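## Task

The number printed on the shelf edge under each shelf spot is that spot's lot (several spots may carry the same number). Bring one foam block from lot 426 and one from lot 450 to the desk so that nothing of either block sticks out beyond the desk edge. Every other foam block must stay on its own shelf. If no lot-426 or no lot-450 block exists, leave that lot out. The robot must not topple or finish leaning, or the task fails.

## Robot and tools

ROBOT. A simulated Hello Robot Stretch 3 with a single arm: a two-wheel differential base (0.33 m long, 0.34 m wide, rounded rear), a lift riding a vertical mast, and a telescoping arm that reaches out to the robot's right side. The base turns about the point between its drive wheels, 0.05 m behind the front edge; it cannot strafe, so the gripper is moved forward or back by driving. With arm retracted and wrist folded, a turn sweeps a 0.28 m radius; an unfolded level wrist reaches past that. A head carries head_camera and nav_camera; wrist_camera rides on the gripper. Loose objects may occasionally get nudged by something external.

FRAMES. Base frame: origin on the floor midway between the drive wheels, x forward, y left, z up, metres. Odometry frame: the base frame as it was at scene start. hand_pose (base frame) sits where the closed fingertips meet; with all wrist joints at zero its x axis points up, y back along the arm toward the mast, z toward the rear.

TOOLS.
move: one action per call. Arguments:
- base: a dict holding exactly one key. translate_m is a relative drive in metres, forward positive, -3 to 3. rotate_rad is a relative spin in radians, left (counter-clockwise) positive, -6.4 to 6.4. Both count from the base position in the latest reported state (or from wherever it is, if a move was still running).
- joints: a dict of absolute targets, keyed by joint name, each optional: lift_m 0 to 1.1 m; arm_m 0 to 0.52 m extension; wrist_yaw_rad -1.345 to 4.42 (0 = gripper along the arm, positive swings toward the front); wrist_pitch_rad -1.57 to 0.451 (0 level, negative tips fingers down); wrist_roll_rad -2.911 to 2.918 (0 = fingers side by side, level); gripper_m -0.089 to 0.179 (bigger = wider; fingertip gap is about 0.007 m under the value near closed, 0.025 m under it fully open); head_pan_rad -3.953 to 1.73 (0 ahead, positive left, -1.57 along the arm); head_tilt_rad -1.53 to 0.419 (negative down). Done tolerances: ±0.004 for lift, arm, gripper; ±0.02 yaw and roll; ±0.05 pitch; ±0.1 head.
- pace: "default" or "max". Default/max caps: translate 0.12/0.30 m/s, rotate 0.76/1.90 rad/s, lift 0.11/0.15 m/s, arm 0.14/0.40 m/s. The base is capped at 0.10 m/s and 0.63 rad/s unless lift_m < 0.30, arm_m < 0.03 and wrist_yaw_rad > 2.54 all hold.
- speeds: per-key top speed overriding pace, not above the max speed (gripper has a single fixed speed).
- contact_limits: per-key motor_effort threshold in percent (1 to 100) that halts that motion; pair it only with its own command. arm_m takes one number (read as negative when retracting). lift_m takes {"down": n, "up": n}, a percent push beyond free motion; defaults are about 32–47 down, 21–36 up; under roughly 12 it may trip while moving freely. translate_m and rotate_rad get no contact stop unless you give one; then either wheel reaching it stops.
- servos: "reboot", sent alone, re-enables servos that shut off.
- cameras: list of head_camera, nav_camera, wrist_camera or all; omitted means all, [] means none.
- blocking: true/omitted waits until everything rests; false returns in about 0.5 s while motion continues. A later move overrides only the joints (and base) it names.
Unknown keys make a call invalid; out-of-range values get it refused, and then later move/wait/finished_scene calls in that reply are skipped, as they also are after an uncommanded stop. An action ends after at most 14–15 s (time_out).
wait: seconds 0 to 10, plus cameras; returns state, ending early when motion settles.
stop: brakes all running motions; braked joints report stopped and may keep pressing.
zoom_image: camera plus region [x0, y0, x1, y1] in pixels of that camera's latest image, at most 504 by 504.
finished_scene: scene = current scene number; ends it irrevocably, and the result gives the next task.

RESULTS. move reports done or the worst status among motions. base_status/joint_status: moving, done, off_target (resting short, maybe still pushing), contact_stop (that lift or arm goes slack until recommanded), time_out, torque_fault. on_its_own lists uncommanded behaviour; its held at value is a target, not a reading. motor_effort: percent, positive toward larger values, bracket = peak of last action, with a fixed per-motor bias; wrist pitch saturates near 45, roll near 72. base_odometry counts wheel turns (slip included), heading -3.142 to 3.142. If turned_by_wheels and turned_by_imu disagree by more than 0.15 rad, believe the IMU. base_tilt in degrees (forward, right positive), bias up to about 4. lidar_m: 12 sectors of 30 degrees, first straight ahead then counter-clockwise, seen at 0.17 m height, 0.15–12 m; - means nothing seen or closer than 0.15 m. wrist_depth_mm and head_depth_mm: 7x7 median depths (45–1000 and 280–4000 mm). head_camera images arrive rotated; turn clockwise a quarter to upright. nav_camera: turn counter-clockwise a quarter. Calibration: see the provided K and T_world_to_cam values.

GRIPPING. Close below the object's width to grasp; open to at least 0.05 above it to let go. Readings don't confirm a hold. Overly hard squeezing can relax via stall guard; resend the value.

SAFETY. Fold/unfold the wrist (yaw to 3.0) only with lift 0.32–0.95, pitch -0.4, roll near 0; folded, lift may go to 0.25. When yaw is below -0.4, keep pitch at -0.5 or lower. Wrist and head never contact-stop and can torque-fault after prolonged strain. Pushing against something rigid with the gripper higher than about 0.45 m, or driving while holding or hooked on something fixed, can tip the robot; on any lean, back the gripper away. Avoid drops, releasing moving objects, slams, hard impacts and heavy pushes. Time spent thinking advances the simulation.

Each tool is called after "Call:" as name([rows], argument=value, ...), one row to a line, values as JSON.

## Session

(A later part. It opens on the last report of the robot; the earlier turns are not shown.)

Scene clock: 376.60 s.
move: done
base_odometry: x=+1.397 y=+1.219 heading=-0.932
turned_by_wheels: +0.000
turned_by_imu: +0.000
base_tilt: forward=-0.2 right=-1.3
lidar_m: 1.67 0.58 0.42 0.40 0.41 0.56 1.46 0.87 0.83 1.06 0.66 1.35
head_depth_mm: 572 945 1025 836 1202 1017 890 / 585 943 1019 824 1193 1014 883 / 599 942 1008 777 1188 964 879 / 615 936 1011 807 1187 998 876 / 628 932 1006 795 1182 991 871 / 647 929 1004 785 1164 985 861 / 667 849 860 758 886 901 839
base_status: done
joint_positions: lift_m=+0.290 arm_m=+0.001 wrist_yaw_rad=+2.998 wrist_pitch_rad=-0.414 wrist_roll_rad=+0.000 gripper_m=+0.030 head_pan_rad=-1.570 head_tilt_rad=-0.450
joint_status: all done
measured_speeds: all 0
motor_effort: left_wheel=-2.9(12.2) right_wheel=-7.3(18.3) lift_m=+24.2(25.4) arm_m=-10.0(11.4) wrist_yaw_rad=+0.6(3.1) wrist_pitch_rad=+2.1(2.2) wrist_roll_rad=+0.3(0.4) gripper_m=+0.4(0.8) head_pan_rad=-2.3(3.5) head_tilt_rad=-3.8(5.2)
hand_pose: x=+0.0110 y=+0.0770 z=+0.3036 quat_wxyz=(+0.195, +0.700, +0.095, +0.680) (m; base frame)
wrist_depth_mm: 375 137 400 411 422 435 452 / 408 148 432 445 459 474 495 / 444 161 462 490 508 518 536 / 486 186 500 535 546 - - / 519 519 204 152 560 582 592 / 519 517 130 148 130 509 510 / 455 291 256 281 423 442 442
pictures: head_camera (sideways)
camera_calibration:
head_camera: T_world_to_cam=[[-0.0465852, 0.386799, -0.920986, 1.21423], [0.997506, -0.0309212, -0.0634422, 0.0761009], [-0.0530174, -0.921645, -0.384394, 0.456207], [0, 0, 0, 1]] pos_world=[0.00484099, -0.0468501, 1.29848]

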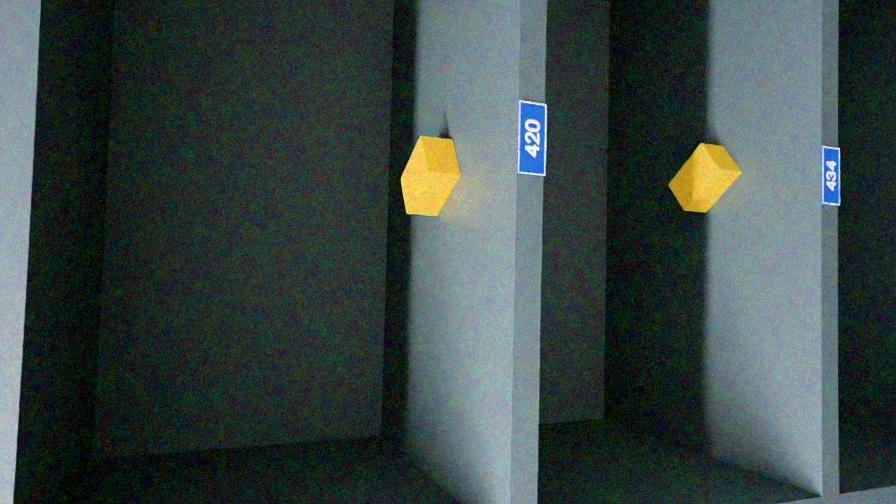

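Call:
move(base={"translate_m":-0.85}, pace="max", cameras=["head_camera"])

Scene clock: 386.20 s.
move: done
base_odometry: x=+0.891 y=+1.901 heading=-0.932
turned_by_wheels: +0.000
turned_by_imu: -0.001
base_tilt: forward=-0.3 right=-1.1
lidar_m: 1.61 0.55 0.40 0.38 0.39 0.53 0.70 0.72 0.91 0.77 0.65 1.28
head_depth_mm: 578 964 1041 834 1217 1017 1191 / 589 962 1038 816 1215 975 1184 / 604 956 1031 816 1210 999 1178 / 617 951 1027 805 1195 996 1176 / 633 951 1020 797 1205 988 1172 / 653 885 910 748 955 920 868 / 520 562 586 636 696 757 845
base_status: done
joint_positions: lift_m=+0.290 arm_m=+0.001 wrist_yaw_rad=+2.998 wrist_pitch_rad=-0.414 wrist_roll_rad=+0.000 gripper_m=+0.030 head_pan_rad=-1.570 head_tilt_rad=-0.450
joint_status: not commanded
measured_speeds: all 0
motor_effort: left_wheel=-5.7(11.6) right_wheel=-4.8(18.6) lift_m=+24.5(25.7) arm_m=-8.8(9.8) wrist_yaw_rad=+2.3(3.4) wrist_pitch_rad=+2.2(2.3) wrist_roll_rad=+0.0(0.4) gripper_m=+0.3(0.9) head_pan_rad=-2.8(3.1) head_tilt_rad=-3.9(5.0)
hand_pose: x=+0.0110 y=+0.0770 z=+0.3036 quat_wxyz=(+0.195, +0.700, +0.095, +0.680) (m; base frame)
wrist_depth_mm: 362 137 383 395 404 421 433 / 392 147 411 429 442 458 475 / 428 162 445 471 487 508 523 / 466 186 485 521 539 548 - / 503 511 206 160 161 578 592 / 521 526 130 147 130 508 501 / 454 292 258 281 422 444 438
pictures: head_camera (sideways)
camera_calibration:
head_camera: T_world_to_cam=[[-0.0465852, 0.386799, -0.920986, 1.21423], [0.997506, -0.0309212, -0.0634422, 0.0761009], [-0.0530174, -0.921645, -0.384394, 0.456207], [0, 0, 0, 1]] pos_world=[0.00484099, -0.0468501, 1.29848]

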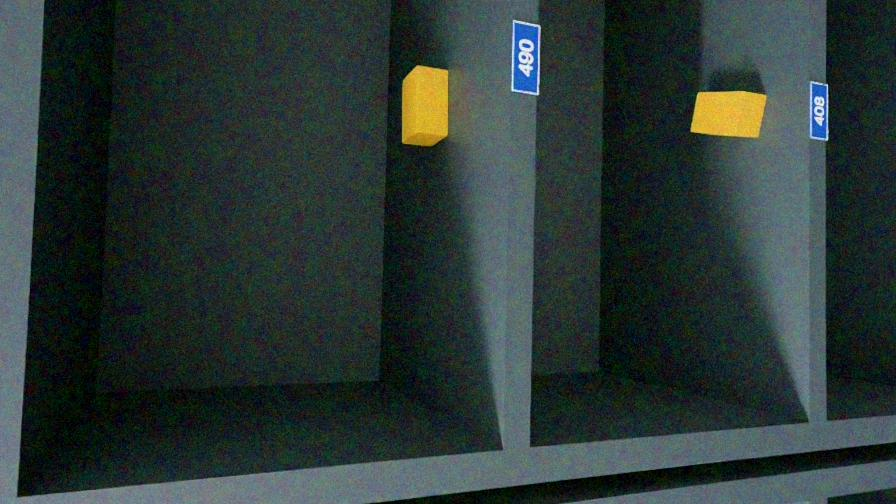

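Call:
move(base={"translate_m":2.65}, joints={"head_tilt_rad":-0.55}, pace="max", cameras=[])

Call:
move(base={"rotate_rad":0.025}, cameras=["head_camera"])

Call:
zoom_image(camera="head_camera", region=[620, 150, 860, 330])

Scene clock: 408.73 s.
move: done
base_odometry: x=+2.470 y=-0.227 heading=-0.932
turned_by_wheels: +0.000
turned_by_imu: +0.002
base_tilt: forward=-0.3 right=-1.3
lidar_m: 1.41 0.63 0.45 0.43 0.45 0.61 1.59 1.48 0.75 1.02 0.67 1.47
head_depth_mm: 842 915 984 703 1137 923 1126 / 843 916 981 695 1170 917 1203 / 839 912 973 684 1159 910 1196 / 835 910 964 675 1153 905 1165 / 835 907 960 673 1152 898 1185 / 832 905 956 666 1135 893 1178 / 830 905 956 661 1082 893 1121
base_status: done
joint_positions: lift_m=+0.290 arm_m=+0.001 wrist_yaw_rad=+2.998 wrist_pitch_rad=-0.414 wrist_roll_rad=+0.000 gripper_m=+0.030 head_pan_rad=-1.570 head_tilt_rad=-0.550
joint_status: all done
measured_speeds: all 0
motor_effort: left_wheel=+6.2(15.9) right_wheel=+1.1(12.0) lift_m=+26.4(26.7) arm_m=-6.6(9.3) wrist_yaw_rad=+1.4(3.0) wrist_pitch_rad=+2.1(2.3) wrist_roll_rad=+0.2(0.4) gripper_m=+0.3(1.2) head_pan_rad=-1.7(2.8) head_tilt_rad=+3.8(6.5)
hand_pose: x=+0.0110 y=+0.0770 z=+0.3036 quat_wxyz=(+0.195, +0.700, +0.095, +0.680) (m; base frame)
wrist_depth_mm: 407 137 427 444 460 469 486 / 441 147 461 482 492 508 529 / 478 162 498 521 534 - - / 521 187 189 - - - - / 547 209 202 154 576 600 595 / 528 522 130 147 130 506 503 / 454 292 256 280 428 444 440
pictures: none
No camera images: "cameras" was empty.

Scene clock: 409.40 s.
move: done
base_odometry: x=+2.470 y=-0.227 heading=-0.908
turned_by_wheels: +0.025
turned_by_imu: +0.024
base_tilt: forward=-0.2 right=-1.1
lidar_m: 1.41 0.61 0.45 0.43 0.45 0.62 1.75 0.81 0.75 1.02 0.67 1.46
head_depth_mm: 835 911 974 706 1150 923 1147 / 836 912 975 695 1170 915 1170 / 834 914 974 673 1159 911 1172 / 834 909 960 678 1154 904 1166 / 833 909 962 671 1144 900 1185 / 838 909 962 666 1140 893 1181 / 835 904 918 660 1055 894 1125
base_status: done
joint_positions: lift_m=+0.290 arm_m=+0.001 wrist_yaw_rad=+2.998 wrist_pitch_rad=-0.414 wrist_roll_rad=+0.000 gripper_m=+0.030 head_pan_rad=-1.570 head_tilt_rad=-0.550
joint_status: not commanded
measured_speeds: all 0
motor_effort: left_wheel=-7.3(8.2) right_wheel=+8.1(9.4) lift_m=+26.1(26.4) arm_m=-7.0(7.6) wrist_yaw_rad=+1.6(2.4) wrist_pitch_rad=+2.1(2.1) wrist_roll_rad=+0.0(0.3) gripper_m=+0.3(0.7) head_pan_rad=-1.3(2.3) head_tilt_rad=+3.1(4.2)
hand_pose: x=+0.0110 y=+0.0770 z=+0.3036 quat_wxyz=(+0.195, +0.700, +0.095, +0.680) (m; base frame)
wrist_depth_mm: 410 137 426 441 454 465 470 / 445 147 463 479 490 510 515 / 484 162 498 522 537 537 - / 532 185 189 - - - - / 569 574 202 153 583 605 593 / 525 521 130 147 130 514 502 / 457 291 258 280 424 444 442
pictures: head_camera (sideways)
camera_calibration:
head_camera: T_world_to_cam=[[-0.0465882, 0.476569, -0.877902, 1.15811], [0.997501, -0.0245369, -0.0662548, 0.0797518], [-0.053116, -0.878795, -0.474235, 0.573067], [0, 0, 0, 1]] pos_world=[0.0048407, -0.046353, 1.29376]

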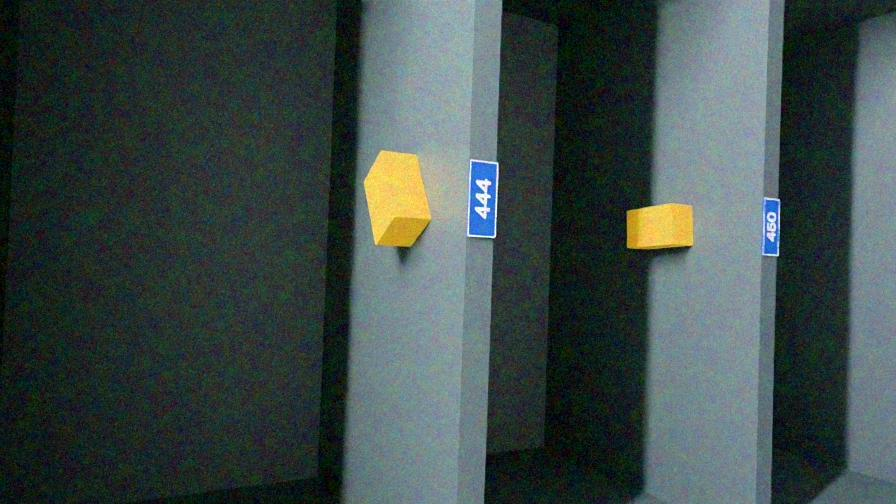

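Scaled by 2.100 from the camera's 896x504 image, which has a finer 1280x720 frame.

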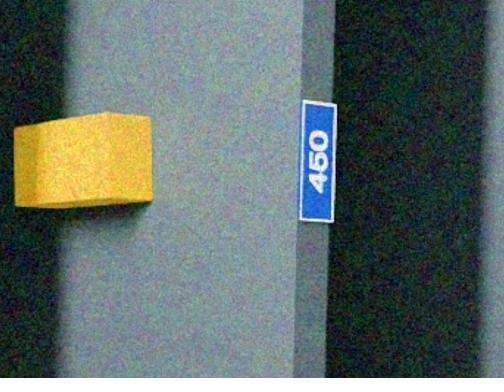

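Call:
zoom_image(camera="head_camera", region=[610, 190, 710, 260])

Call:
move(joints={"lift_m":0.5,"gripper_m":0.179,"wrist_pitch_rad":-0.4}, pace="max", cameras=[])

Call:
move(joints={"wrist_yaw_rad":0}, pace="max", cameras=[])

Call:
move(joints={"wrist_pitch_rad":0}, cameras=["wrist_camera"])

Call:
zoom_image(camera="wrist_camera", region=[230, 100, 430, 250])

Scaled by 5.040 from the camera's 896x504 image, which has a finer 1280x720 frame.

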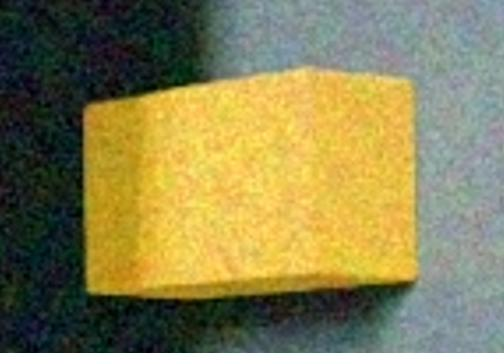

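Scene clock: 423.17 s.
move: done
base_odometry: x=+2.470 y=-0.227 heading=-0.908
turned_by_wheels: +0.000
turned_by_imu: +0.000
base_tilt: forward=-0.4 right=-1.3
lidar_m: 1.41 0.61 0.45 0.43 0.45 0.62 1.74 0.81 0.75 1.02 0.68 1.46
head_depth_mm: 834 911 975 703 1152 921 1155 / 834 912 971 695 1177 918 1180 / 836 912 970 674 1166 912 1168 / 833 912 959 678 1156 907 1161 / 837 913 962 676 1139 901 1185 / 835 907 959 666 1139 898 1185 / 836 904 918 659 1044 893 1120
base_status: not commanded
joint_positions: lift_m=+0.500 arm_m=+0.001 wrist_yaw_rad=+2.998 wrist_pitch_rad=-0.414 wrist_roll_rad=+0.000 gripper_m=+0.179 head_pan_rad=-1.570 head_tilt_rad=-0.550
joint_status: all done
measured_speeds: all 0
motor_effort: left_wheel=-7.1(7.7) right_wheel=+8.6(9.2) lift_m=+26.7(32.1) arm_m=-7.0(7.6) wrist_yaw_rad=+1.6(2.8) wrist_pitch_rad=+2.1(4.5) wrist_roll_rad=+0.0(0.3) gripper_m=+0.9(84.8) head_pan_rad=-1.4(2.2) head_tilt_rad=+2.3(3.9)
hand_pose: x=+0.0110 y=+0.0770 z=+0.5135 quat_wxyz=(+0.195, +0.700, +0.096, +0.680) (m; base frame)
wrist_depth_mm: 411 137 426 444 449 459 476 / 447 147 461 481 491 506 515 / 487 162 501 519 537 539 - / 523 182 188 - - - - / - 148 206 - - - - / - 139 232 729 744 742 - / 645 658 277 666 663 649 105
pictures: none
No camera images: "cameras" was empty.

Scene clock: 425.00 s.
move: done
base_odometry: x=+2.470 y=-0.227 heading=-0.908
turned_by_wheels: +0.000
turned_by_imu: +0.000
base_tilt: forward=-0.4 right=-1.2
lidar_m: 1.41 0.61 0.45 0.43 0.45 0.62 1.75 0.81 0.75 1.03 0.68 1.47
head_depth_mm: 836 912 972 705 1141 923 1150 / 837 910 974 696 1172 918 1177 / 835 909 972 674 1162 911 1165 / 836 912 961 677 1150 907 1167 / 836 913 960 672 1144 902 1182 / 834 909 965 667 1139 895 1188 / 836 906 916 661 1045 890 1120
base_status: not commanded
joint_positions: lift_m=+0.500 arm_m=+0.001 wrist_yaw_rad=+0.003 wrist_pitch_rad=-0.414 wrist_roll_rad=+0.000 gripper_m=+0.179 head_pan_rad=-1.570 head_tilt_rad=-0.550
joint_status: all done
measured_speeds: all 0
motor_effort: left_wheel=-7.4(7.6) right_wheel=+7.9(9.0) lift_m=+23.4(26.3) arm_m=-6.5(7.1) wrist_yaw_rad=-2.9(8.2) wrist_pitch_rad=+2.2(2.3) wrist_roll_rad=+0.1(0.3) gripper_m=+0.4(1.2) head_pan_rad=-1.6(2.1) head_tilt_rad=+2.3(3.6)
hand_pose: x=-0.0208 y=-0.3704 z=+0.5135 quat_wxyz=(+0.693, +0.147, -0.691, -0.145) (m; base frame)
wrist_depth_mm: - - - - - - - / - - - 327 325 321 316 / - - - - - 811 - / - - - - - - - / 876 146 - - - - - / 123 140 - - - - - / 643 642 - - - - 105
pictures: none
No camera images: "cameras" was empty.

Scene clock: 426.03 s.
move: done
base_odometry: x=+2.470 y=-0.227 heading=-0.908
turned_by_wheels: +0.000
turned_by_imu: +0.000
base_tilt: forward=-0.4 right=-1.0
lidar_m: 1.41 0.61 0.45 0.43 0.45 0.62 1.74 0.81 0.75 1.02 0.68 1.46
head_depth_mm: 838 913 974 705 1154 920 1155 / 834 909 975 695 1174 915 1170 / 833 908 971 674 1159 915 1178 / 835 904 959 679 1153 907 1164 / 837 908 962 673 1145 901 1183 / 836 909 968 665 1133 897 1175 / 835 903 915 661 1050 889 1119
base_status: not commanded
joint_positions: lift_m=+0.500 arm_m=+0.001 wrist_yaw_rad=+0.003 wrist_pitch_rad=-0.024 wrist_roll_rad=+0.000 gripper_m=+0.179 head_pan_rad=-1.570 head_tilt_rad=-0.550
joint_status: all done
measured_speeds: all 0
motor_effort: left_wheel=-7.1(7.7) right_wheel=+7.7(9.0) lift_m=+24.8(25.0) arm_m=-6.4(6.9) wrist_yaw_rad=-3.2(4.4) wrist_pitch_rad=+4.1(5.7) wrist_roll_rad=-0.1(0.3) gripper_m=+0.3(0.9) head_pan_rad=-1.3(2.0) head_tilt_rad=+2.1(3.0)
hand_pose: x=-0.0207 y=-0.4011 z=+0.6084 quat_wxyz=(+0.708, +0.010, -0.707, -0.008) (m; base frame)
wrist_depth_mm: - - - - - - 687 / - - - - - - 710 / - - - - - - - / - - - - - - - / - 142 - - - - - / - 126 - - - - - / - - - - - - 105
pictures: wrist_camera
camera_calibration:
wrist_camera: T_world_to_cam=[[-0.998851, -0.0470574, -0.00908794, -0.0273038], [-0.00170858, 0.224463, -0.974481, 0.715353], [0.0478965, -0.973346, -0.224285, -0.0868524], [0, 0, 0, 1]] pos_world=[-0.0218903, -0.246392, 0.67737]

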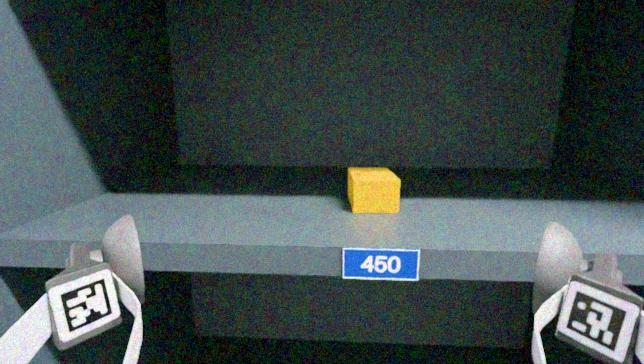

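Scaled by 2.520.

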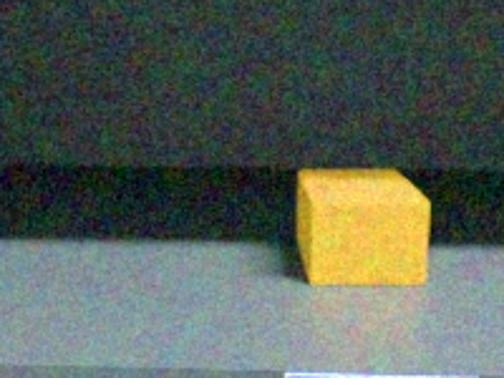

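Call:
move(base={"translate_m":-0.047}, joints={"lift_m":0.47}, cameras=[])

Call:
move(joints={"arm_m":0.22}, contact_limits={"arm_m":32}, cameras=["wrist_camera"])

Scene clock: 439.93 s.
move: done
base_odometry: x=+2.441 y=-0.190 heading=-0.908
turned_by_wheels: +0.000
turned_by_imu: +0.000
base_tilt: forward=-0.1 right=-1.2
lidar_m: 1.46 0.61 0.45 0.43 0.45 0.62 1.74 1.44 0.72 1.02 0.70 1.51
head_depth_mm: 838 909 974 701 1097 923 1112 / 836 909 967 695 1170 916 1172 / 837 912 970 689 1160 911 1168 / 835 912 959 672 1157 904 1159 / 836 911 961 672 1142 903 1184 / 836 912 961 666 1129 897 1179 / 837 909 958 660 1094 892 1147
base_status: done
joint_positions: lift_m=+0.470 arm_m=+0.001 wrist_yaw_rad=+0.003 wrist_pitch_rad=-0.023 wrist_roll_rad=+0.000 gripper_m=+0.179 head_pan_rad=-1.570 head_tilt_rad=-0.550
joint_status: all done
measured_speeds: all 0
motor_effort: left_wheel=-9.0(12.3) right_wheel=-3.5(9.0) lift_m=+24.4(27.4) arm_m=-5.6(6.2) wrist_yaw_rad=-1.7(4.1) wrist_pitch_rad=+3.8(4.1) wrist_roll_rad=+0.2(0.3) gripper_m=+0.4(1.0) head_pan_rad=-1.4(1.9) head_tilt_rad=+1.9(3.1)
hand_pose: x=-0.0208 y=-0.4012 z=+0.5787 quat_wxyz=(+0.708, +0.009, -0.707, -0.008) (m; base frame)
wrist_depth_mm: - - - - - - - / - - - - - 725 - / - - - - - - - / - - - - - - - / - 142 - - - - - / - 126 - - - - - / - 787 - - - - 105
pictures: none
No camera images: "cameras" was empty.

Scene clock: 442.80 s.
move: done
base_odometry: x=+2.441 y=-0.190 heading=-0.908
turned_by_wheels: +0.000
turned_by_imu: +0.000
base_tilt: forward=-0.2 right=-1.2
lidar_m: 1.46 0.61 0.45 0.43 0.45 0.62 1.74 1.45 0.72 1.02 0.70 1.51
head_depth_mm: 832 911 974 703 1094 923 1113 / 834 911 973 693 1169 911 1173 / 838 911 969 688 1161 912 841 / 835 909 962 673 1151 906 654 / 835 910 962 675 1148 904 1184 / 833 911 962 664 1132 896 1185 / 835 912 961 659 1086 891 1148
base_status: not commanded
joint_positions: lift_m=+0.470 arm_m=+0.220 wrist_yaw_rad=+0.003 wrist_pitch_rad=-0.023 wrist_roll_rad=+0.000 gripper_m=+0.179 head_pan_rad=-1.570 head_tilt_rad=-0.550
joint_status: all done
measured_speeds: all 0
motor_effort: left_wheel=-9.0(9.0) right_wheel=-3.4(4.3) lift_m=+28.4(28.4) arm_m=+12.1(15.0) wrist_yaw_rad=-2.1(4.1) wrist_pitch_rad=+3.9(3.9) wrist_roll_rad=+0.0(0.4) gripper_m=+0.5(1.1) head_pan_rad=-1.0(1.8) head_tilt_rad=+0.8(2.3)
contact_limits: arm_m 32 (drawing in: default 31, maximum 55; extending or still: default 39, maximum 69)
hand_pose: x=-0.0208 y=-0.6206 z=+0.5787 quat_wxyz=(+0.708, +0.009, -0.707, -0.008) (m; base frame)
wrist_depth_mm: - - - - - - 495 / - - - - - - 512 / - - - - - - 529 / - - - - - - - / 302 262 301 - 279 304 304 / - 196 218 218 218 218 218 / 118 170 170 170 170 163 107
pictures: wrist_camera
camera_calibration:
wrist_camera: T_world_to_cam=[[-0.99887, -0.0466577, -0.00903692, -0.0378456], [-0.00160524, 0.223166, -0.974779, 0.73515], [0.0474976, -0.973663, -0.222989, -0.308079], [0, 0, 0, 1]] pos_world=[-0.0219898, -0.465791, 0.647568]

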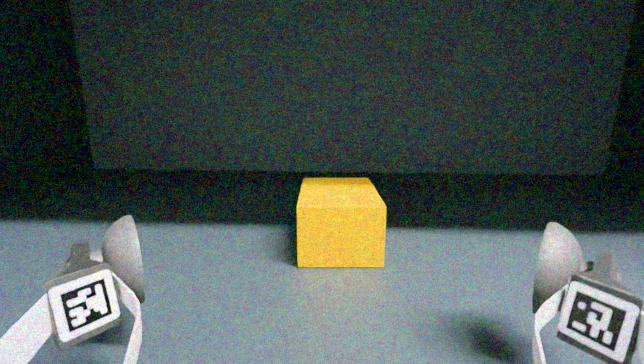

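Call:
move(joints={"arm_m":0.365}, contact_limits={"arm_m":32}, cameras=["wrist_camera"])

Scene clock: 451.67 s.
move: done
base_odometry: x=+2.441 y=-0.190 heading=-0.908
turned_by_wheels: +0.000
turned_by_imu: +0.000
base_tilt: forward=-0.3 right=-1.1
lidar_m: 1.46 0.61 0.45 0.43 0.45 0.62 1.74 1.44 0.72 1.02 0.70 1.51
head_depth_mm: 835 908 970 701 1100 922 1110 / 837 911 977 695 1173 916 1167 / 833 911 968 687 1158 915 634 / 835 909 961 670 1150 779 1115 / 834 909 959 672 1144 901 1185 / 835 910 960 665 1138 896 1177 / 833 911 959 659 1088 889 1147
base_status: not commanded
joint_positions: lift_m=+0.470 arm_m=+0.365 wrist_yaw_rad=+0.003 wrist_pitch_rad=-0.023 wrist_roll_rad=+0.000 gripper_m=+0.179 head_pan_rad=-1.570 head_tilt_rad=-0.550
joint_status: all done
measured_speeds: all 0
motor_effort: left_wheel=-8.8(9.0) right_wheel=-3.5(4.3) lift_m=+26.3(29.6) arm_m=+12.9(14.2) wrist_yaw_rad=-4.0(4.8) wrist_pitch_rad=+3.8(3.9) wrist_roll_rad=-0.3(0.3) gripper_m=+0.4(1.0) head_pan_rad=-0.4(1.7) head_tilt_rad=+0.5(2.0)
contact_limits: arm_m 32 (drawing in: default 31, maximum 55; extending or still: default 39, maximum 69)
hand_pose: x=-0.0208 y=-0.7656 z=+0.5787 quat_wxyz=(+0.708, +0.009, -0.707, -0.008) (m; base frame)
wrist_depth_mm: 400 396 397 388 386 376 371 / - - - 397 394 392 385 / - - - - - 399 396 / - - - - - - - / 302 260 300 167 301 279 301 / - 194 216 137 194 217 218 / - 169 155 106 101 162 107
pictures: wrist_camera
camera_calibration:
wrist_camera: T_world_to_cam=[[-0.99887, -0.0466577, -0.00903692, -0.044611], [-0.00160524, 0.223166, -0.974779, 0.767509], [0.0474976, -0.973663, -0.222989, -0.44926], [0, 0, 0, 1]] pos_world=[-0.0219898, -0.610791, 0.647568]

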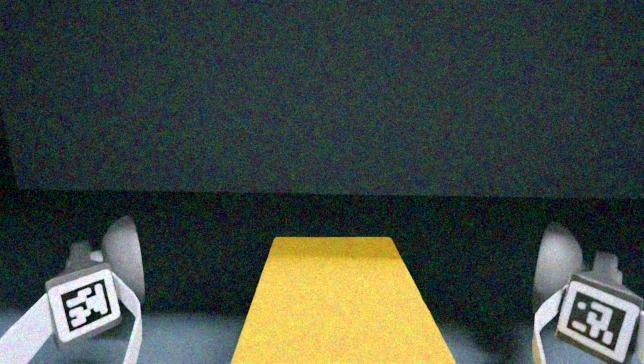

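Call:
move(joints={"gripper_m":0.02}, cameras=[])

Call:
move(joints={"lift_m":0.52}, cameras=[])

Call:
move(joints={"arm_m":0}, speeds={"arm_m":0.2}, cameras=["wrist_camera"])

Call:
move(base={"translate_m":1.0}, joints={"wrist_yaw_rad":1.57,"lift_m":0.78}, pace="max", cameras=["wrist_camera"])

Scene clock: 484.23 s.
move: done
base_odometry: x=+2.441 y=-0.190 heading=-0.908
turned_by_wheels: +0.000
turned_by_imu: +0.000
base_tilt: forward=-0.3 right=-1.3
lidar_m: 1.46 0.61 0.45 0.43 0.45 0.62 1.74 1.45 0.72 1.02 0.70 1.51
head_depth_mm: 836 910 975 701 1093 921 1106 / 836 907 972 694 1173 919 1174 / 834 911 967 686 1161 916 633 / 835 909 958 671 1154 779 1115 / 835 910 957 672 1147 903 1190 / 832 906 959 666 1134 896 1184 / 835 910 958 658 1088 889 1147
base_status: not commanded
joint_positions: lift_m=+0.470 arm_m=+0.365 wrist_yaw_rad=+0.003 wrist_pitch_rad=-0.023 wrist_roll_rad=+0.000 gripper_m=+0.021 head_pan_rad=-1.570 head_tilt_rad=-0.550
joint_status: all done
measured_speeds: all 0
motor_effort: left_wheel=-8.9(9.0) right_wheel=-3.3(4.1) lift_m=+24.1(24.1) arm_m=+12.0(12.9) wrist_yaw_rad=-3.5(4.5) wrist_pitch_rad=+3.9(3.9) wrist_roll_rad=+0.1(0.3) gripper_m=-26.7(97.2) head_pan_rad=-1.1(1.3) head_tilt_rad=-0.3(0.7)
contact_limits: arm_m 32 (drawing in: default 31, maximum 55; extending or still: default 39, maximum 69)
hand_pose: x=-0.0208 y=-0.7656 z=+0.5787 quat_wxyz=(+0.708, +0.009, -0.707, -0.008) (m; base frame)
wrist_depth_mm: 399 400 394 388 385 379 372 / - - - 398 395 394 387 / - - - - - 398 395 / - - - - - - - / 299 302 159 167 168 302 303 / 217 216 132 137 130 206 217 / 177 155 111 106 101 155 170
pictures: none
No camera images: "cameras" was empty.

Scene clock: 485.53 s.
move: done
base_odometry: x=+2.441 y=-0.190 heading=-0.908
turned_by_wheels: +0.000
turned_by_imu: +0.000
base_tilt: forward=-0.4 right=-1.2
lidar_m: 1.46 0.61 0.45 0.43 0.45 0.62 1.74 1.44 0.72 1.02 0.70 1.51
head_depth_mm: 834 910 973 703 1093 923 1108 / 834 909 974 694 1169 915 1176 / 836 913 968 687 1162 697 590 / 837 908 960 673 1156 748 1161 / 833 908 958 673 1143 901 1185 / 834 907 961 665 1131 894 1186 / 836 912 960 657 1087 891 1149
base_status: not commanded
joint_positions: lift_m=+0.520 arm_m=+0.365 wrist_yaw_rad=+0.003 wrist_pitch_rad=-0.023 wrist_roll_rad=+0.000 gripper_m=+0.024 head_pan_rad=-1.570 head_tilt_rad=-0.550
joint_status: all done
measured_speeds: all 0
motor_effort: left_wheel=-8.9(9.0) right_wheel=-3.4(4.3) lift_m=+27.4(32.3) arm_m=+11.8(12.6) wrist_yaw_rad=-2.8(4.1) wrist_pitch_rad=+3.7(4.0) wrist_roll_rad=-0.1(0.3) gripper_m=-11.0(27.1) head_pan_rad=-0.5(1.3) head_tilt_rad=-1.2(1.2)
contact_limits: arm_m 32 (drawing in: default 31, maximum 55; extending or still: default 39, maximum 69)
hand_pose: x=-0.0208 y=-0.7656 z=+0.6287 quat_wxyz=(+0.708, +0.009, -0.707, -0.008) (m; base frame)
wrist_depth_mm: 401 399 396 392 384 377 371 / - - - 399 393 392 386 / - - - - - 399 397 / - - - - - - - / - - 150 168 155 - - / 314 296 133 138 130 283 297 / 255 224 106 106 101 225 244
pictures: none
No camera images: "cameras" was empty.

Scene clock: 489.07 s.
move: done
base_odometry: x=+2.441 y=-0.190 heading=-0.908
turned_by_wheels: +0.000
turned_by_imu: +0.000
base_tilt: forward=-0.3 right=-1.3
lidar_m: 1.46 0.61 0.45 0.43 0.45 0.62 1.75 1.44 0.72 1.02 0.70 1.51
head_depth_mm: 836 910 974 704 1093 920 1117 / 836 911 971 694 1174 914 1176 / 833 908 973 688 1158 911 1167 / 836 908 965 672 1156 907 1112 / 834 910 960 674 1140 901 1187 / 837 909 956 665 1134 901 1183 / 839 909 960 660 1091 892 1147
base_status: not commanded
joint_positions: lift_m=+0.520 arm_m=+0.001 wrist_yaw_rad=+0.003 wrist_pitch_rad=-0.023 wrist_roll_rad=+0.000 gripper_m=+0.024 head_pan_rad=-1.570 head_tilt_rad=-0.550
joint_status: all done
measured_speeds: all 0
motor_effort: left_wheel=-8.5(9.1) right_wheel=-3.0(4.1) lift_m=+26.1(27.0) arm_m=-12.8(14.5) wrist_yaw_rad=-2.3(3.9) wrist_pitch_rad=+3.8(3.9) wrist_roll_rad=+0.3(0.4) gripper_m=-11.2(12.1) head_pan_rad=-0.5(1.1) head_tilt_rad=-1.6(1.7)
hand_pose: x=-0.0208 y=-0.4012 z=+0.6287 quat_wxyz=(+0.708, +0.009, -0.707, -0.008) (m; base frame)
wrist_depth_mm: - - - - - - - / - - - - - 711 - / - - - - - - - / - - - - - - - / - - 150 168 155 - - / - - 133 138 130 - - / - - 106 106 101 122 -
pictures: wrist_camera
camera_calibration:
wrist_camera: T_world_to_cam=[[-0.99887, -0.0466577, -0.00903692, -0.0271524], [-0.00160524, 0.223166, -0.974779, 0.734903], [0.0474976, -0.973663, -0.222989, -0.0832102], [0, 0, 0, 1]] pos_world=[-0.0219898, -0.246291, 0.697568]

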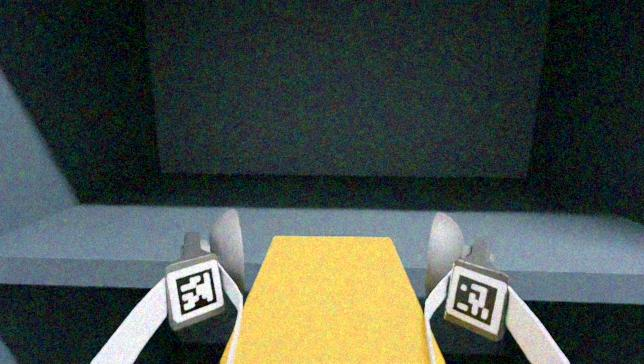

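Scene clock: 500.03 s.
move: done
base_odometry: x=+3.056 y=-0.978 heading=-0.908
turned_by_wheels: +0.000
turned_by_imu: +0.000
base_tilt: forward=-0.4 right=-1.2
lidar_m: 0.47 0.49 0.44 0.43 0.44 0.61 1.72 0.81 0.80 1.78 0.66 0.48
head_depth_mm: 2776 2998 3271 2768 2000 1441 1283 / 2754 2968 3341 2752 1980 1546 1281 / 2749 3003 3262 2699 1953 1546 1268 / 2777 2999 3262 2675 1941 1534 1262 / 2741 2951 3268 2666 1931 1522 1258 / 1970 2012 2101 2154 1848 1513 1245 / 1323 1342 1369 1408 1438 1423 1250
base_status: done
joint_positions: lift_m=+0.780 arm_m=+0.001 wrist_yaw_rad=+1.567 wrist_pitch_rad=-0.023 wrist_roll_rad=+0.000 gripper_m=+0.024 head_pan_rad=-1.570 head_tilt_rad=-0.550
joint_status: all done
measured_speeds: all 0
motor_effort: left_wheel=+4.9(9.3) right_wheel=+4.2(13.3) lift_m=+25.0(32.5) arm_m=-4.2(12.6) wrist_yaw_rad=+2.0(6.9) wrist_pitch_rad=+3.8(3.9) wrist_roll_rad=+0.1(0.4) gripper_m=-11.4(11.9) head_pan_rad=-0.1(1.1) head_tilt_rad=-2.5(3.1)
hand_pose: x=+0.2343 y=-0.1465 z=+0.8887 quat_wxyz=(+0.507, +0.505, -0.495, +0.493) (m; base frame)
wrist_depth_mm: - - - - - - - / - - - - - - - / - - - - - - - / - - - - - - - / - - 150 168 155 - - / - - 133 138 129 - - / - - 106 106 101 - -
pictures: wrist_camera
camera_calibration:
wrist_camera: T_world_to_cam=[[0.0403236, -0.999146, -0.00897281, -0.141266], [-0.223071, -0.000248539, -0.974802, 0.951113], [0.973968, 0.0413091, -0.222891, 0.14217], [0, 0, 0, 1]] pos_world=[0.0793939, -0.146782, 0.957568]

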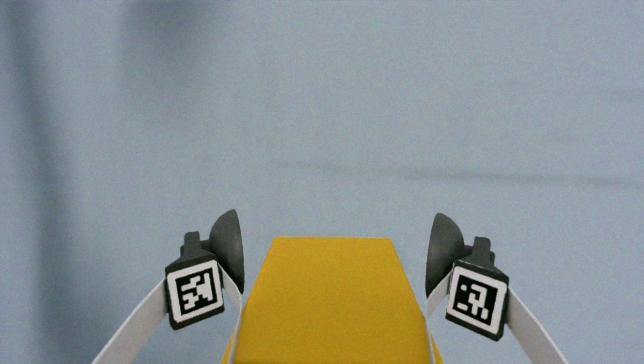

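Call:
move(base={"rotate_rad":1.558}, cameras=[])

Call:
move(base={"translate_m":-1.3}, pace="max", cameras=[])

Call:
move(base={"translate_m":-0.1}, cameras=[])

Call:
move(base={"rotate_rad":-1.211}, joints={"head_tilt_rad":-0.6}, cameras=[])

Call:
move(base={"translate_m":-1.3}, pace="max", cameras=[])

Call:
move(base={"translate_m":-0.495}, pace="max", cameras=["head_camera"])

Scene clock: 519.90 s.
move: done
base_odometry: x=+3.056 y=-0.978 heading=+0.650
turned_by_wheels: +1.558
turned_by_imu: +1.533
base_tilt: forward=-0.1 right=-1.2
lidar_m: 0.43 0.44 0.59 1.54 1.50 0.80 2.00 0.68 0.49 0.47 0.48 0.45
head_depth_mm: 365 399 440 489 551 632 736 / 364 398 438 486 549 628 734 / 363 397 436 484 546 625 731 / 363 395 435 484 545 622 727 / 362 394 433 482 541 620 723 / 361 393 432 479 540 616 716 / 360 392 431 479 538 613 715
base_status: done
joint_positions: lift_m=+0.780 arm_m=+0.001 wrist_yaw_rad=+1.567 wrist_pitch_rad=-0.023 wrist_roll_rad=+0.000 gripper_m=+0.024 head_pan_rad=-1.570 head_tilt_rad=-0.550
joint_status: not commanded
measured_speeds: all 0
motor_effort: left_wheel=-9.1(12.7) right_wheel=+9.2(12.6) lift_m=+26.4(26.4) arm_m=-6.7(7.3) wrist_yaw_rad=+3.2(3.2) wrist_pitch_rad=+3.8(3.9) wrist_roll_rad=+0.2(0.3) gripper_m=-11.2(11.8) head_pan_rad=+0.7(1.0) head_tilt_rad=-3.2(4.4)
hand_pose: x=+0.2343 y=-0.1465 z=+0.8887 quat_wxyz=(+0.507, +0.505, -0.495, +0.493) (m; base frame)
wrist_depth_mm: 332 330 329 326 324 322 318 / 340 342 338 336 335 329 328 / 353 352 348 347 343 341 336 / 365 365 362 359 356 354 350 / 381 375 367 369 365 362 363 / 393 386 133 137 130 378 376 / 407 405 106 106 101 385 392
pictures: none
No camera images: "cameras" was empty.

Scene clock: 533.87 s.
move: done
base_odometry: x=+2.021 y=-1.764 heading=+0.650
turned_by_wheels: +0.000
turned_by_imu: -0.001
base_tilt: forward=-0.3 right=-1.2
lidar_m: 1.71 0.76 0.58 0.91 2.10 1.80 2.03 0.72 0.51 0.49 0.51 0.69
head_depth_mm: 388 423 466 519 585 671 783 / 387 421 464 517 582 667 777 / 385 420 462 514 580 665 774 / 385 419 462 512 578 661 771 / 384 417 459 512 575 657 764 / 383 417 459 510 572 655 760 / 381 416 457 508 571 650 755
base_status: done
joint_positions: lift_m=+0.780 arm_m=+0.001 wrist_yaw_rad=+1.567 wrist_pitch_rad=-0.023 wrist_roll_rad=+0.000 gripper_m=+0.024 head_pan_rad=-1.570 head_tilt_rad=-0.550
joint_status: not commanded
measured_speeds: all 0
motor_effort: left_wheel=-4.3(13.2) right_wheel=-6.2(11.6) lift_m=+27.4(28.0) arm_m=-5.3(12.8) wrist_yaw_rad=+1.0(3.3) wrist_pitch_rad=+3.7(4.0) wrist_roll_rad=+0.2(0.4) gripper_m=-11.4(11.9) head_pan_rad=+0.3(1.5) head_tilt_rad=-4.8(6.1)
hand_pose: x=+0.2343 y=-0.1465 z=+0.8887 quat_wxyz=(+0.507, +0.505, -0.495, +0.493) (m; base frame)
wrist_depth_mm: - - - - - - - / - - - - - - - / - - - - - - - / - - - - - - - / - - - - 168 - - / - - 133 138 130 - - / - - 106 106 101 - -
pictures: none
No camera images: "cameras" was empty.

Scene clock: 536.00 s.
move: done
base_odometry: x=+1.942 y=-1.825 heading=+0.650
turned_by_wheels: +0.000
turned_by_imu: +0.000
base_tilt: forward=-0.3 right=-1.2
lidar_m: 1.79 0.76 0.63 1.27 2.04 1.72 1.93 0.72 0.52 0.50 0.51 0.69
head_depth_mm: 390 426 468 521 589 674 787 / 389 424 467 519 586 670 782 / 388 423 465 517 583 666 779 / 387 422 465 515 580 664 774 / 386 421 462 514 578 660 771 / 384 418 460 513 577 658 767 / 383 417 460 511 573 656 763
base_status: done
joint_positions: lift_m=+0.780 arm_m=+0.001 wrist_yaw_rad=+1.567 wrist_pitch_rad=-0.023 wrist_roll_rad=+0.000 gripper_m=+0.024 head_pan_rad=-1.570 head_tilt_rad=-0.550
joint_status: not commanded
measured_speeds: all 0
motor_effort: left_wheel=-8.0(12.6) right_wheel=-2.0(10.3) lift_m=+27.7(28.7) arm_m=-4.2(5.7) wrist_yaw_rad=+2.8(3.9) wrist_pitch_rad=+3.8(3.9) wrist_roll_rad=+0.1(0.3) gripper_m=-11.2(11.7) head_pan_rad=+0.8(1.6) head_tilt_rad=-4.3(5.8)
hand_pose: x=+0.2343 y=-0.1465 z=+0.8887 quat_wxyz=(+0.507, +0.505, -0.495, +0.493) (m; base frame)
wrist_depth_mm: - - - - - - - / - - - - - - - / - - - - - - - / - - - - - - - / - - - - 169 - - / - - 132 137 130 - - / - - 106 106 101 - -
pictures: none
No camera images: "cameras" was empty.

Scene clock: 539.03 s.
move: done
base_odometry: x=+1.942 y=-1.825 heading=-0.561
turned_by_wheels: -1.211
turned_by_imu: -1.192
base_tilt: forward=-0.3 right=-1.2
lidar_m: 0.50 0.61 1.18 0.92 0.65 0.84 2.56 1.72 1.93 0.87 0.55 0.50
head_depth_mm: 1540 1689 1834 2022 1878 1495 1246 / 1595 1735 1887 2102 1851 1500 1236 / 1590 1757 1961 2177 1841 1483 1242 / 1186 1339 1518 1769 1771 1468 1223 / 939 1018 1128 1260 1422 1428 1221 / 770 830 897 981 1075 1200 1193 / 656 698 746 798 865 937 1024
base_status: done
joint_positions: lift_m=+0.780 arm_m=+0.001 wrist_yaw_rad=+1.567 wrist_pitch_rad=-0.023 wrist_roll_rad=+0.000 gripper_m=+0.024 head_pan_rad=-1.570 head_tilt_rad=-0.602
joint_status: all done
measured_speeds: all 0
motor_effort: left_wheel=+8.4(11.8) right_wheel=-9.5(13.5) lift_m=+28.3(29.1) arm_m=-7.9(7.9) wrist_yaw_rad=+1.6(2.8) wrist_pitch_rad=+3.8(3.9) wrist_roll_rad=+0.0(0.4) gripper_m=-11.1(11.9) head_pan_rad=+1.3(1.9) head_tilt_rad=-1.0(5.7)
hand_pose: x=+0.2343 y=-0.1465 z=+0.8887 quat_wxyz=(+0.507, +0.505, -0.495, +0.493) (m; base frame)
wrist_depth_mm: - - - - - - 279 / - - - - - - - / - - - - - - - / - - - - - - - / - - 150 168 154 - - / - - 133 138 130 - - / - - 106 106 101 - -
pictures: none
No camera images: "cameras" was empty.

Scene clock: 553.00 s.
move: done
base_odometry: x=+0.841 y=-1.133 heading=-0.561
turned_by_wheels: +0.000
turned_by_imu: -0.001
base_tilt: forward=-0.2 right=-1.2
lidar_m: 1.72 0.88 0.79 0.80 0.97 1.90 2.59 0.91 0.91 1.08 1.83 1.71
head_depth_mm: 1189 1284 1412 1131 875 1450 1246 / 1228 1335 1446 1127 905 1492 1244 / 1268 1374 1471 1112 1667 1479 1227 / 1305 1436 1560 1099 1426 1432 1232 / 1347 1488 1663 1092 1764 1460 1226 / 1400 1552 1723 1946 1813 1457 1214 / 1459 1615 1825 2082 1812 1453 1208
base_status: done
joint_positions: lift_m=+0.780 arm_m=+0.001 wrist_yaw_rad=+1.567 wrist_pitch_rad=-0.023 wrist_roll_rad=+0.000 gripper_m=+0.024 head_pan_rad=-1.570 head_tilt_rad=-0.600
joint_status: not commanded
measured_speeds: all 0
motor_effort: left_wheel=-1.2(9.3) right_wheel=-9.7(15.2) lift_m=+29.1(30.1) arm_m=-10.9(12.8) wrist_yaw_rad=+1.4(3.5) wrist_pitch_rad=+3.8(4.0) wrist_roll_rad=-0.1(0.3) gripper_m=-11.7(12.0) head_pan_rad=+1.7(2.3) head_tilt_rad=+3.9(4.8)
hand_pose: x=+0.2343 y=-0.1464 z=+0.8887 quat_wxyz=(+0.507, +0.505, -0.495, +0.493) (m; base frame)
wrist_depth_mm: - - - - - - - / - - - - - - - / - - - - - - - / - - - - - - - / - - - - - - - / - - 133 138 130 - - / - - 106 106 101 - -
pictures: none
No camera images: "cameras" was empty.

Scene clock: 558.90 s.
move: done
base_odometry: x=+0.422 y=-0.870 heading=-0.560
turned_by_wheels: +0.000
turned_by_imu: +0.000
base_tilt: forward=-0.3 right=-1.3
lidar_m: 2.17 1.06 0.96 0.96 1.18 2.10 2.28 0.95 0.91 0.67 1.15 2.17
head_depth_mm: 1049 1144 1234 1129 841 708 1246 / 1088 1184 1290 1123 837 730 1241 / 1117 1220 1347 1116 830 1085 1210 / 1158 1272 1384 1103 823 1383 1227 / 1197 1315 1428 1090 818 1471 1216 / 1244 1373 1487 1082 873 1459 1215 / 1295 1442 1566 1070 901 1404 1210
base_status: done
joint_positions: lift_m=+0.780 arm_m=+0.001 wrist_yaw_rad=+1.567 wrist_pitch_rad=-0.023 wrist_roll_rad=+0.000 gripper_m=+0.024 head_pan_rad=-1.570 head_tilt_rad=-0.600
joint_status: not commanded
measured_speeds: all 0
motor_effort: left_wheel=-0.8(9.5) right_wheel=-12.2(14.3) lift_m=+29.0(29.9) arm_m=-10.5(11.5) wrist_yaw_rad=+1.6(3.7) wrist_pitch_rad=+3.8(4.0) wrist_roll_rad=+0.1(0.5) gripper_m=-11.1(12.0) head_pan_rad=+2.1(2.9) head_tilt_rad=+3.3(4.5)
hand_pose: x=+0.2343 y=-0.1464 z=+0.8887 quat_wxyz=(+0.507, +0.505, -0.495, +0.493) (m; base frame)
wrist_depth_mm: - - - - - - - / - - - - - - - / - - - - - - - / - - - - - - - / - - - - - - - / - - 133 138 130 - - / - - 106 106 101 - -
pictures: head_camera (sideways)
camera_calibration:
head_camera: T_world_to_cam=[[-0.0466983, 0.519971, -0.852906, 1.12543], [0.997496, -0.0211268, -0.0674948, 0.0813598], [-0.0531145, -0.853922, -0.517683, 0.629594], [0, 0, 0, 1]] pos_world=[0.00484037, -0.045849, 1.29131]

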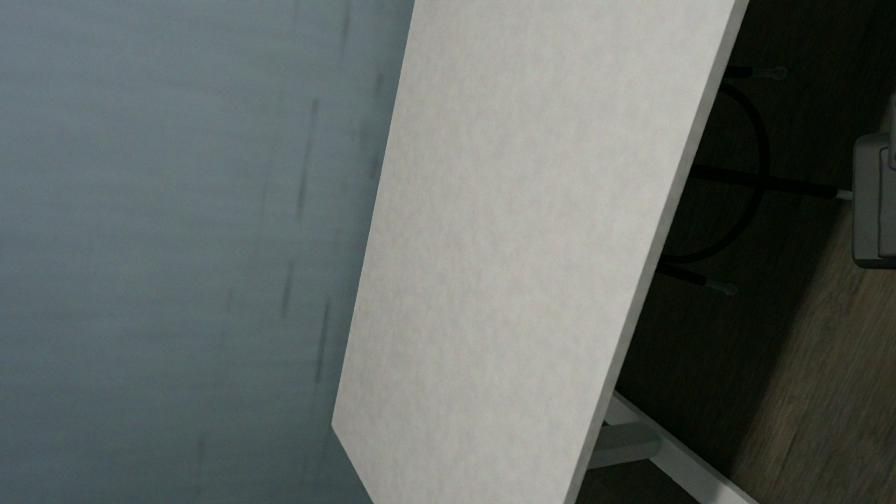

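Call:
move(base={"rotate_rad":-0.36}, joints={"wrist_yaw_rad":0}, cameras=["head_camera"])

Scene clock: 564.17 s.
move: done
base_odometry: x=+0.422 y=-0.870 heading=-0.920
turned_by_wheels: -0.360
turned_by_imu: -0.354
base_tilt: forward=-0.4 right=-1.2
lidar_m: 2.16 1.38 1.00 0.96 0.99 1.36 2.10 1.86 0.95 0.67 0.90 1.85
head_depth_mm: 1089 1200 1335 1132 842 1267 1222 / 1082 1197 1331 1123 836 1358 1243 / 1085 1191 1328 1112 828 703 1156 / 1083 1193 1317 1096 821 464 323 / 1086 1188 1315 1094 817 1344 1198 / 1083 1194 1315 1081 810 1339 1213 / 1078 1188 1312 1067 805 1376 1214
base_status: done
joint_positions: lift_m=+0.780 arm_m=+0.001 wrist_yaw_rad=+0.003 wrist_pitch_rad=-0.023 wrist_roll_rad=+0.000 gripper_m=+0.024 head_pan_rad=-1.570 head_tilt_rad=-0.600
joint_status: all done
measured_speeds: all 0
motor_effort: left_wheel=+7.7(11.8) right_wheel=-10.0(14.1) lift_m=+28.2(29.2) arm_m=-9.8(10.7) wrist_yaw_rad=-2.9(7.3) wrist_pitch_rad=+3.8(3.9) wrist_roll_rad=-0.1(0.3) gripper_m=-11.1(11.8) head_pan_rad=+2.1(2.8) head_tilt_rad=+3.5(4.2)
hand_pose: x=-0.0207 y=-0.4012 z=+0.8887 quat_wxyz=(+0.708, +0.009, -0.707, -0.007) (m; base frame)
wrist_depth_mm: - - - - - - - / - - - - - - - / - - - - - - - / - - - - - - - / - - 150 168 155 - - / - - 133 138 130 - - / - - 106 106 101 - -
pictures: head_camera (sideways)
camera_calibration:
head_camera: T_world_to_cam=[[-0.0466983, 0.519971, -0.852906, 1.12543], [0.997496, -0.0211268, -0.0674948, 0.0813598], [-0.0531145, -0.853922, -0.517683, 0.629594], [0, 0, 0, 1]] pos_world=[0.00484037, -0.045849, 1.29131]

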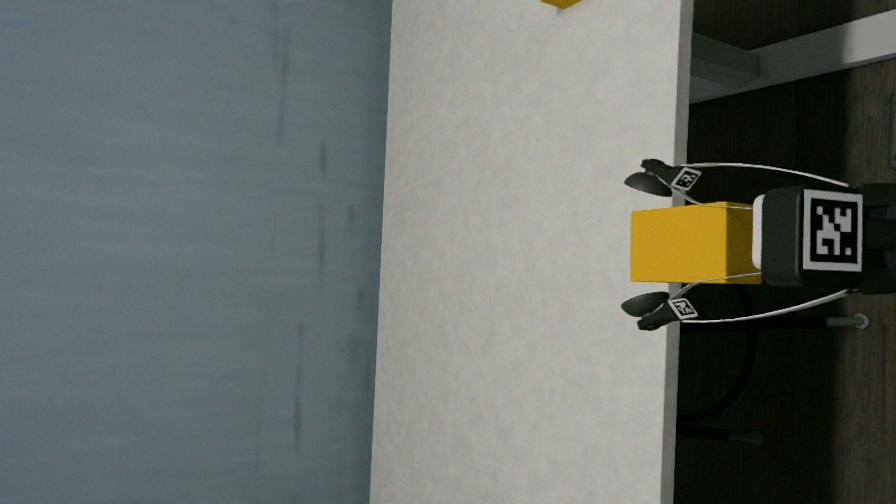

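Call:
move(joints={"arm_m":0.27}, speeds={"arm_m":0.25}, cameras=[])

Call:
move(joints={"lift_m":0.685}, cameras=[])

Call:
move(joints={"lift_m":0.63}, speeds={"lift_m":0.025}, contact_limits={"lift_m":{"down":13}}, cameras=["head_camera"])

Scene clock: 573.63 s.
move: done
base_odometry: x=+0.422 y=-0.870 heading=-0.920
turned_by_wheels: +0.000
turned_by_imu: +0.000
base_tilt: forward=-0.3 right=-1.2
lidar_m: 2.16 1.37 1.00 0.96 1.00 1.35 2.11 1.87 0.95 0.66 0.90 1.86
head_depth_mm: 1088 1199 1325 1133 840 708 302 / 1088 1199 1326 1123 437 356 1184 / 1086 1194 1331 1109 465 1366 1234 / 1090 1190 1322 1099 493 1350 1227 / 1088 1185 1323 1090 815 1351 1196 / 1083 1193 1313 1078 809 1343 1217 / 1090 1186 1313 1067 807 1370 1214
base_status: not commanded
joint_positions: lift_m=+0.780 arm_m=+0.270 wrist_yaw_rad=+0.003 wrist_pitch_rad=-0.023 wrist_roll_rad=+0.000 gripper_m=+0.024 head_pan_rad=-1.570 head_tilt_rad=-0.600
joint_status: all done
measured_speeds: all 0
motor_effort: left_wheel=+7.8(8.3) right_wheel=-10.1(10.7) lift_m=+27.3(28.9) arm_m=+12.7(14.5) wrist_yaw_rad=-3.2(4.6) wrist_pitch_rad=+3.7(3.9) wrist_roll_rad=+0.0(0.3) gripper_m=-11.1(11.8) head_pan_rad=+2.7(3.0) head_tilt_rad=+3.1(4.0)
hand_pose: x=-0.0207 y=-0.6706 z=+0.8887 quat_wxyz=(+0.708, +0.009, -0.707, -0.007) (m; base frame)
wrist_depth_mm: - - - - - - - / - - - - - - - / - - - - - - - / - - - - - - - / - - 150 169 156 - - / - - 133 137 130 - - / - - 106 106 101 - -
pictures: none
No camera images: "cameras" was empty.

Scene clock: 575.33 s.
move: done
base_odometry: x=+0.422 y=-0.870 heading=-0.920
turned_by_wheels: +0.000
turned_by_imu: +0.000
base_tilt: forward=-0.3 right=-1.2
lidar_m: 2.17 1.38 1.00 0.96 1.00 1.35 2.11 1.87 0.95 0.66 0.90 1.85
head_depth_mm: 1092 1203 1330 1133 843 1270 1221 / 1090 1195 1322 1124 837 485 386 / 1091 1197 1320 1104 803 511 1235 / 1084 1192 1319 1104 640 552 1225 / 1080 1189 1317 1093 793 1344 1197 / 1083 1196 1319 1077 811 1343 1217 / 1090 1184 1310 1071 805 1362 1210
base_status: not commanded
joint_positions: lift_m=+0.685 arm_m=+0.270 wrist_yaw_rad=+0.003 wrist_pitch_rad=-0.023 wrist_roll_rad=+0.000 gripper_m=+0.024 head_pan_rad=-1.570 head_tilt_rad=-0.600
joint_status: all done
measured_speeds: all 0
motor_effort: left_wheel=+7.6(8.2) right_wheel=-10.0(10.7) lift_m=+23.6(26.5) arm_m=+11.2(13.2) wrist_yaw_rad=-2.2(4.5) wrist_pitch_rad=+3.7(3.9) wrist_roll_rad=+0.0(0.3) gripper_m=-10.9(11.8) head_pan_rad=+2.7(3.2) head_tilt_rad=+3.4(4.1)
hand_pose: x=-0.0207 y=-0.6706 z=+0.7937 quat_wxyz=(+0.708, +0.009, -0.707, -0.007) (m; base frame)
wrist_depth_mm: - - - - - - - / - - - - - - - / - - - - - - - / - - - - - - - / - - 150 168 155 - - / - - 133 138 129 - - / - - 106 106 101 - -
pictures: none
No camera images: "cameras" was empty.

Scene clock: 577.93 s.
move: done
base_odometry: x=+0.422 y=-0.870 heading=-0.920
turned_by_wheels: +0.000
turned_by_imu: +0.001
base_tilt: forward=-0.3 right=-1.5
lidar_m: 2.17 1.37 1.00 0.96 1.00 1.35 2.10 1.87 0.95 0.67 0.90 1.87
head_depth_mm: 1103 1202 1334 1144 846 1267 1220 / 1095 1197 1328 1132 843 733 441 / 1097 1206 1328 1118 806 538 1183 / 1089 1200 1326 1109 791 564 1230 / 1087 1196 1324 1097 795 1357 1196 / 1085 1195 1321 1084 816 1345 1226 / 1088 1200 1333 1081 813 1367 1221
base_status: not commanded
joint_positions: lift_m=+0.630 arm_m=+0.270 wrist_yaw_rad=+0.001 wrist_pitch_rad=+0.072 wrist_roll_rad=+0.000 gripper_m=+0.024 head_pan_rad=-1.570 head_tilt_rad=-0.600
joint_status: all done
measured_speeds: all 0
on_its_own: wrist_pitch_rad is at rest, and its effort (-13.8) is outside its rest range (-8 to +12)
motor_effort: left_wheel=+4.1(8.1) right_wheel=-5.9(10.7) lift_m=+10.6(27.4) arm_m=+9.5(12.3) wrist_yaw_rad=-1.6(4.0) wrist_pitch_rad=-13.8(14.1) wrist_roll_rad=+0.2(0.4) gripper_m=-11.6(11.9) head_pan_rad=+2.6(3.1) head_tilt_rad=+2.8(4.0)
contact_limits: lift_m down 13 (down: maximum 72; up: maximum 65)
hand_pose: x=-0.0211 y=-0.6723 z=+0.7632 quat_wxyz=(+0.707, -0.025, -0.706, +0.026) (m; base frame)
wrist_depth_mm: - - - - - - - / - - - - - - - / - - - - - - - / - - - - - - - / - - 150 - 150 - - / - 122 131 139 129 - - / - - 104 104 100 - -
pictures: head_camera (sideways)
camera_calibration:
head_camera: T_world_to_cam=[[-0.0466983, 0.519971, -0.852906, 1.12543], [0.997496, -0.0211268, -0.0674948, 0.0813598], [-0.0531145, -0.853922, -0.517683, 0.629594], [0, 0, 0, 1]] pos_world=[0.00484037, -0.045849, 1.29131]

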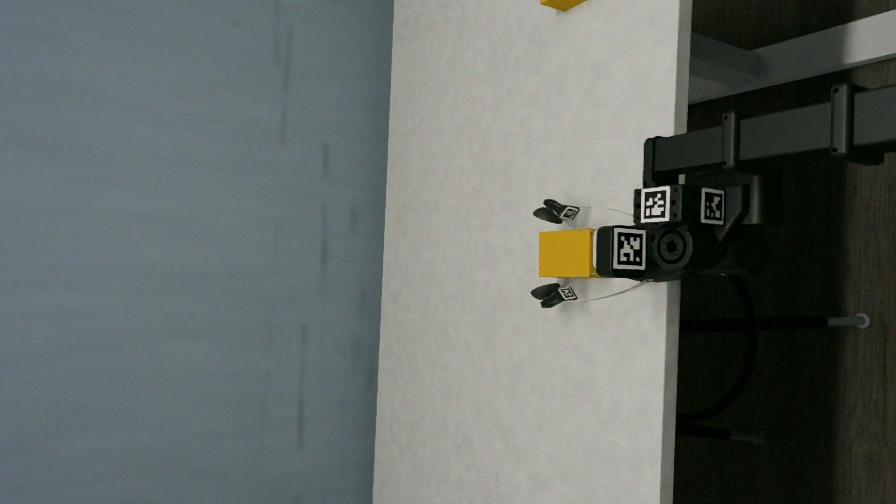

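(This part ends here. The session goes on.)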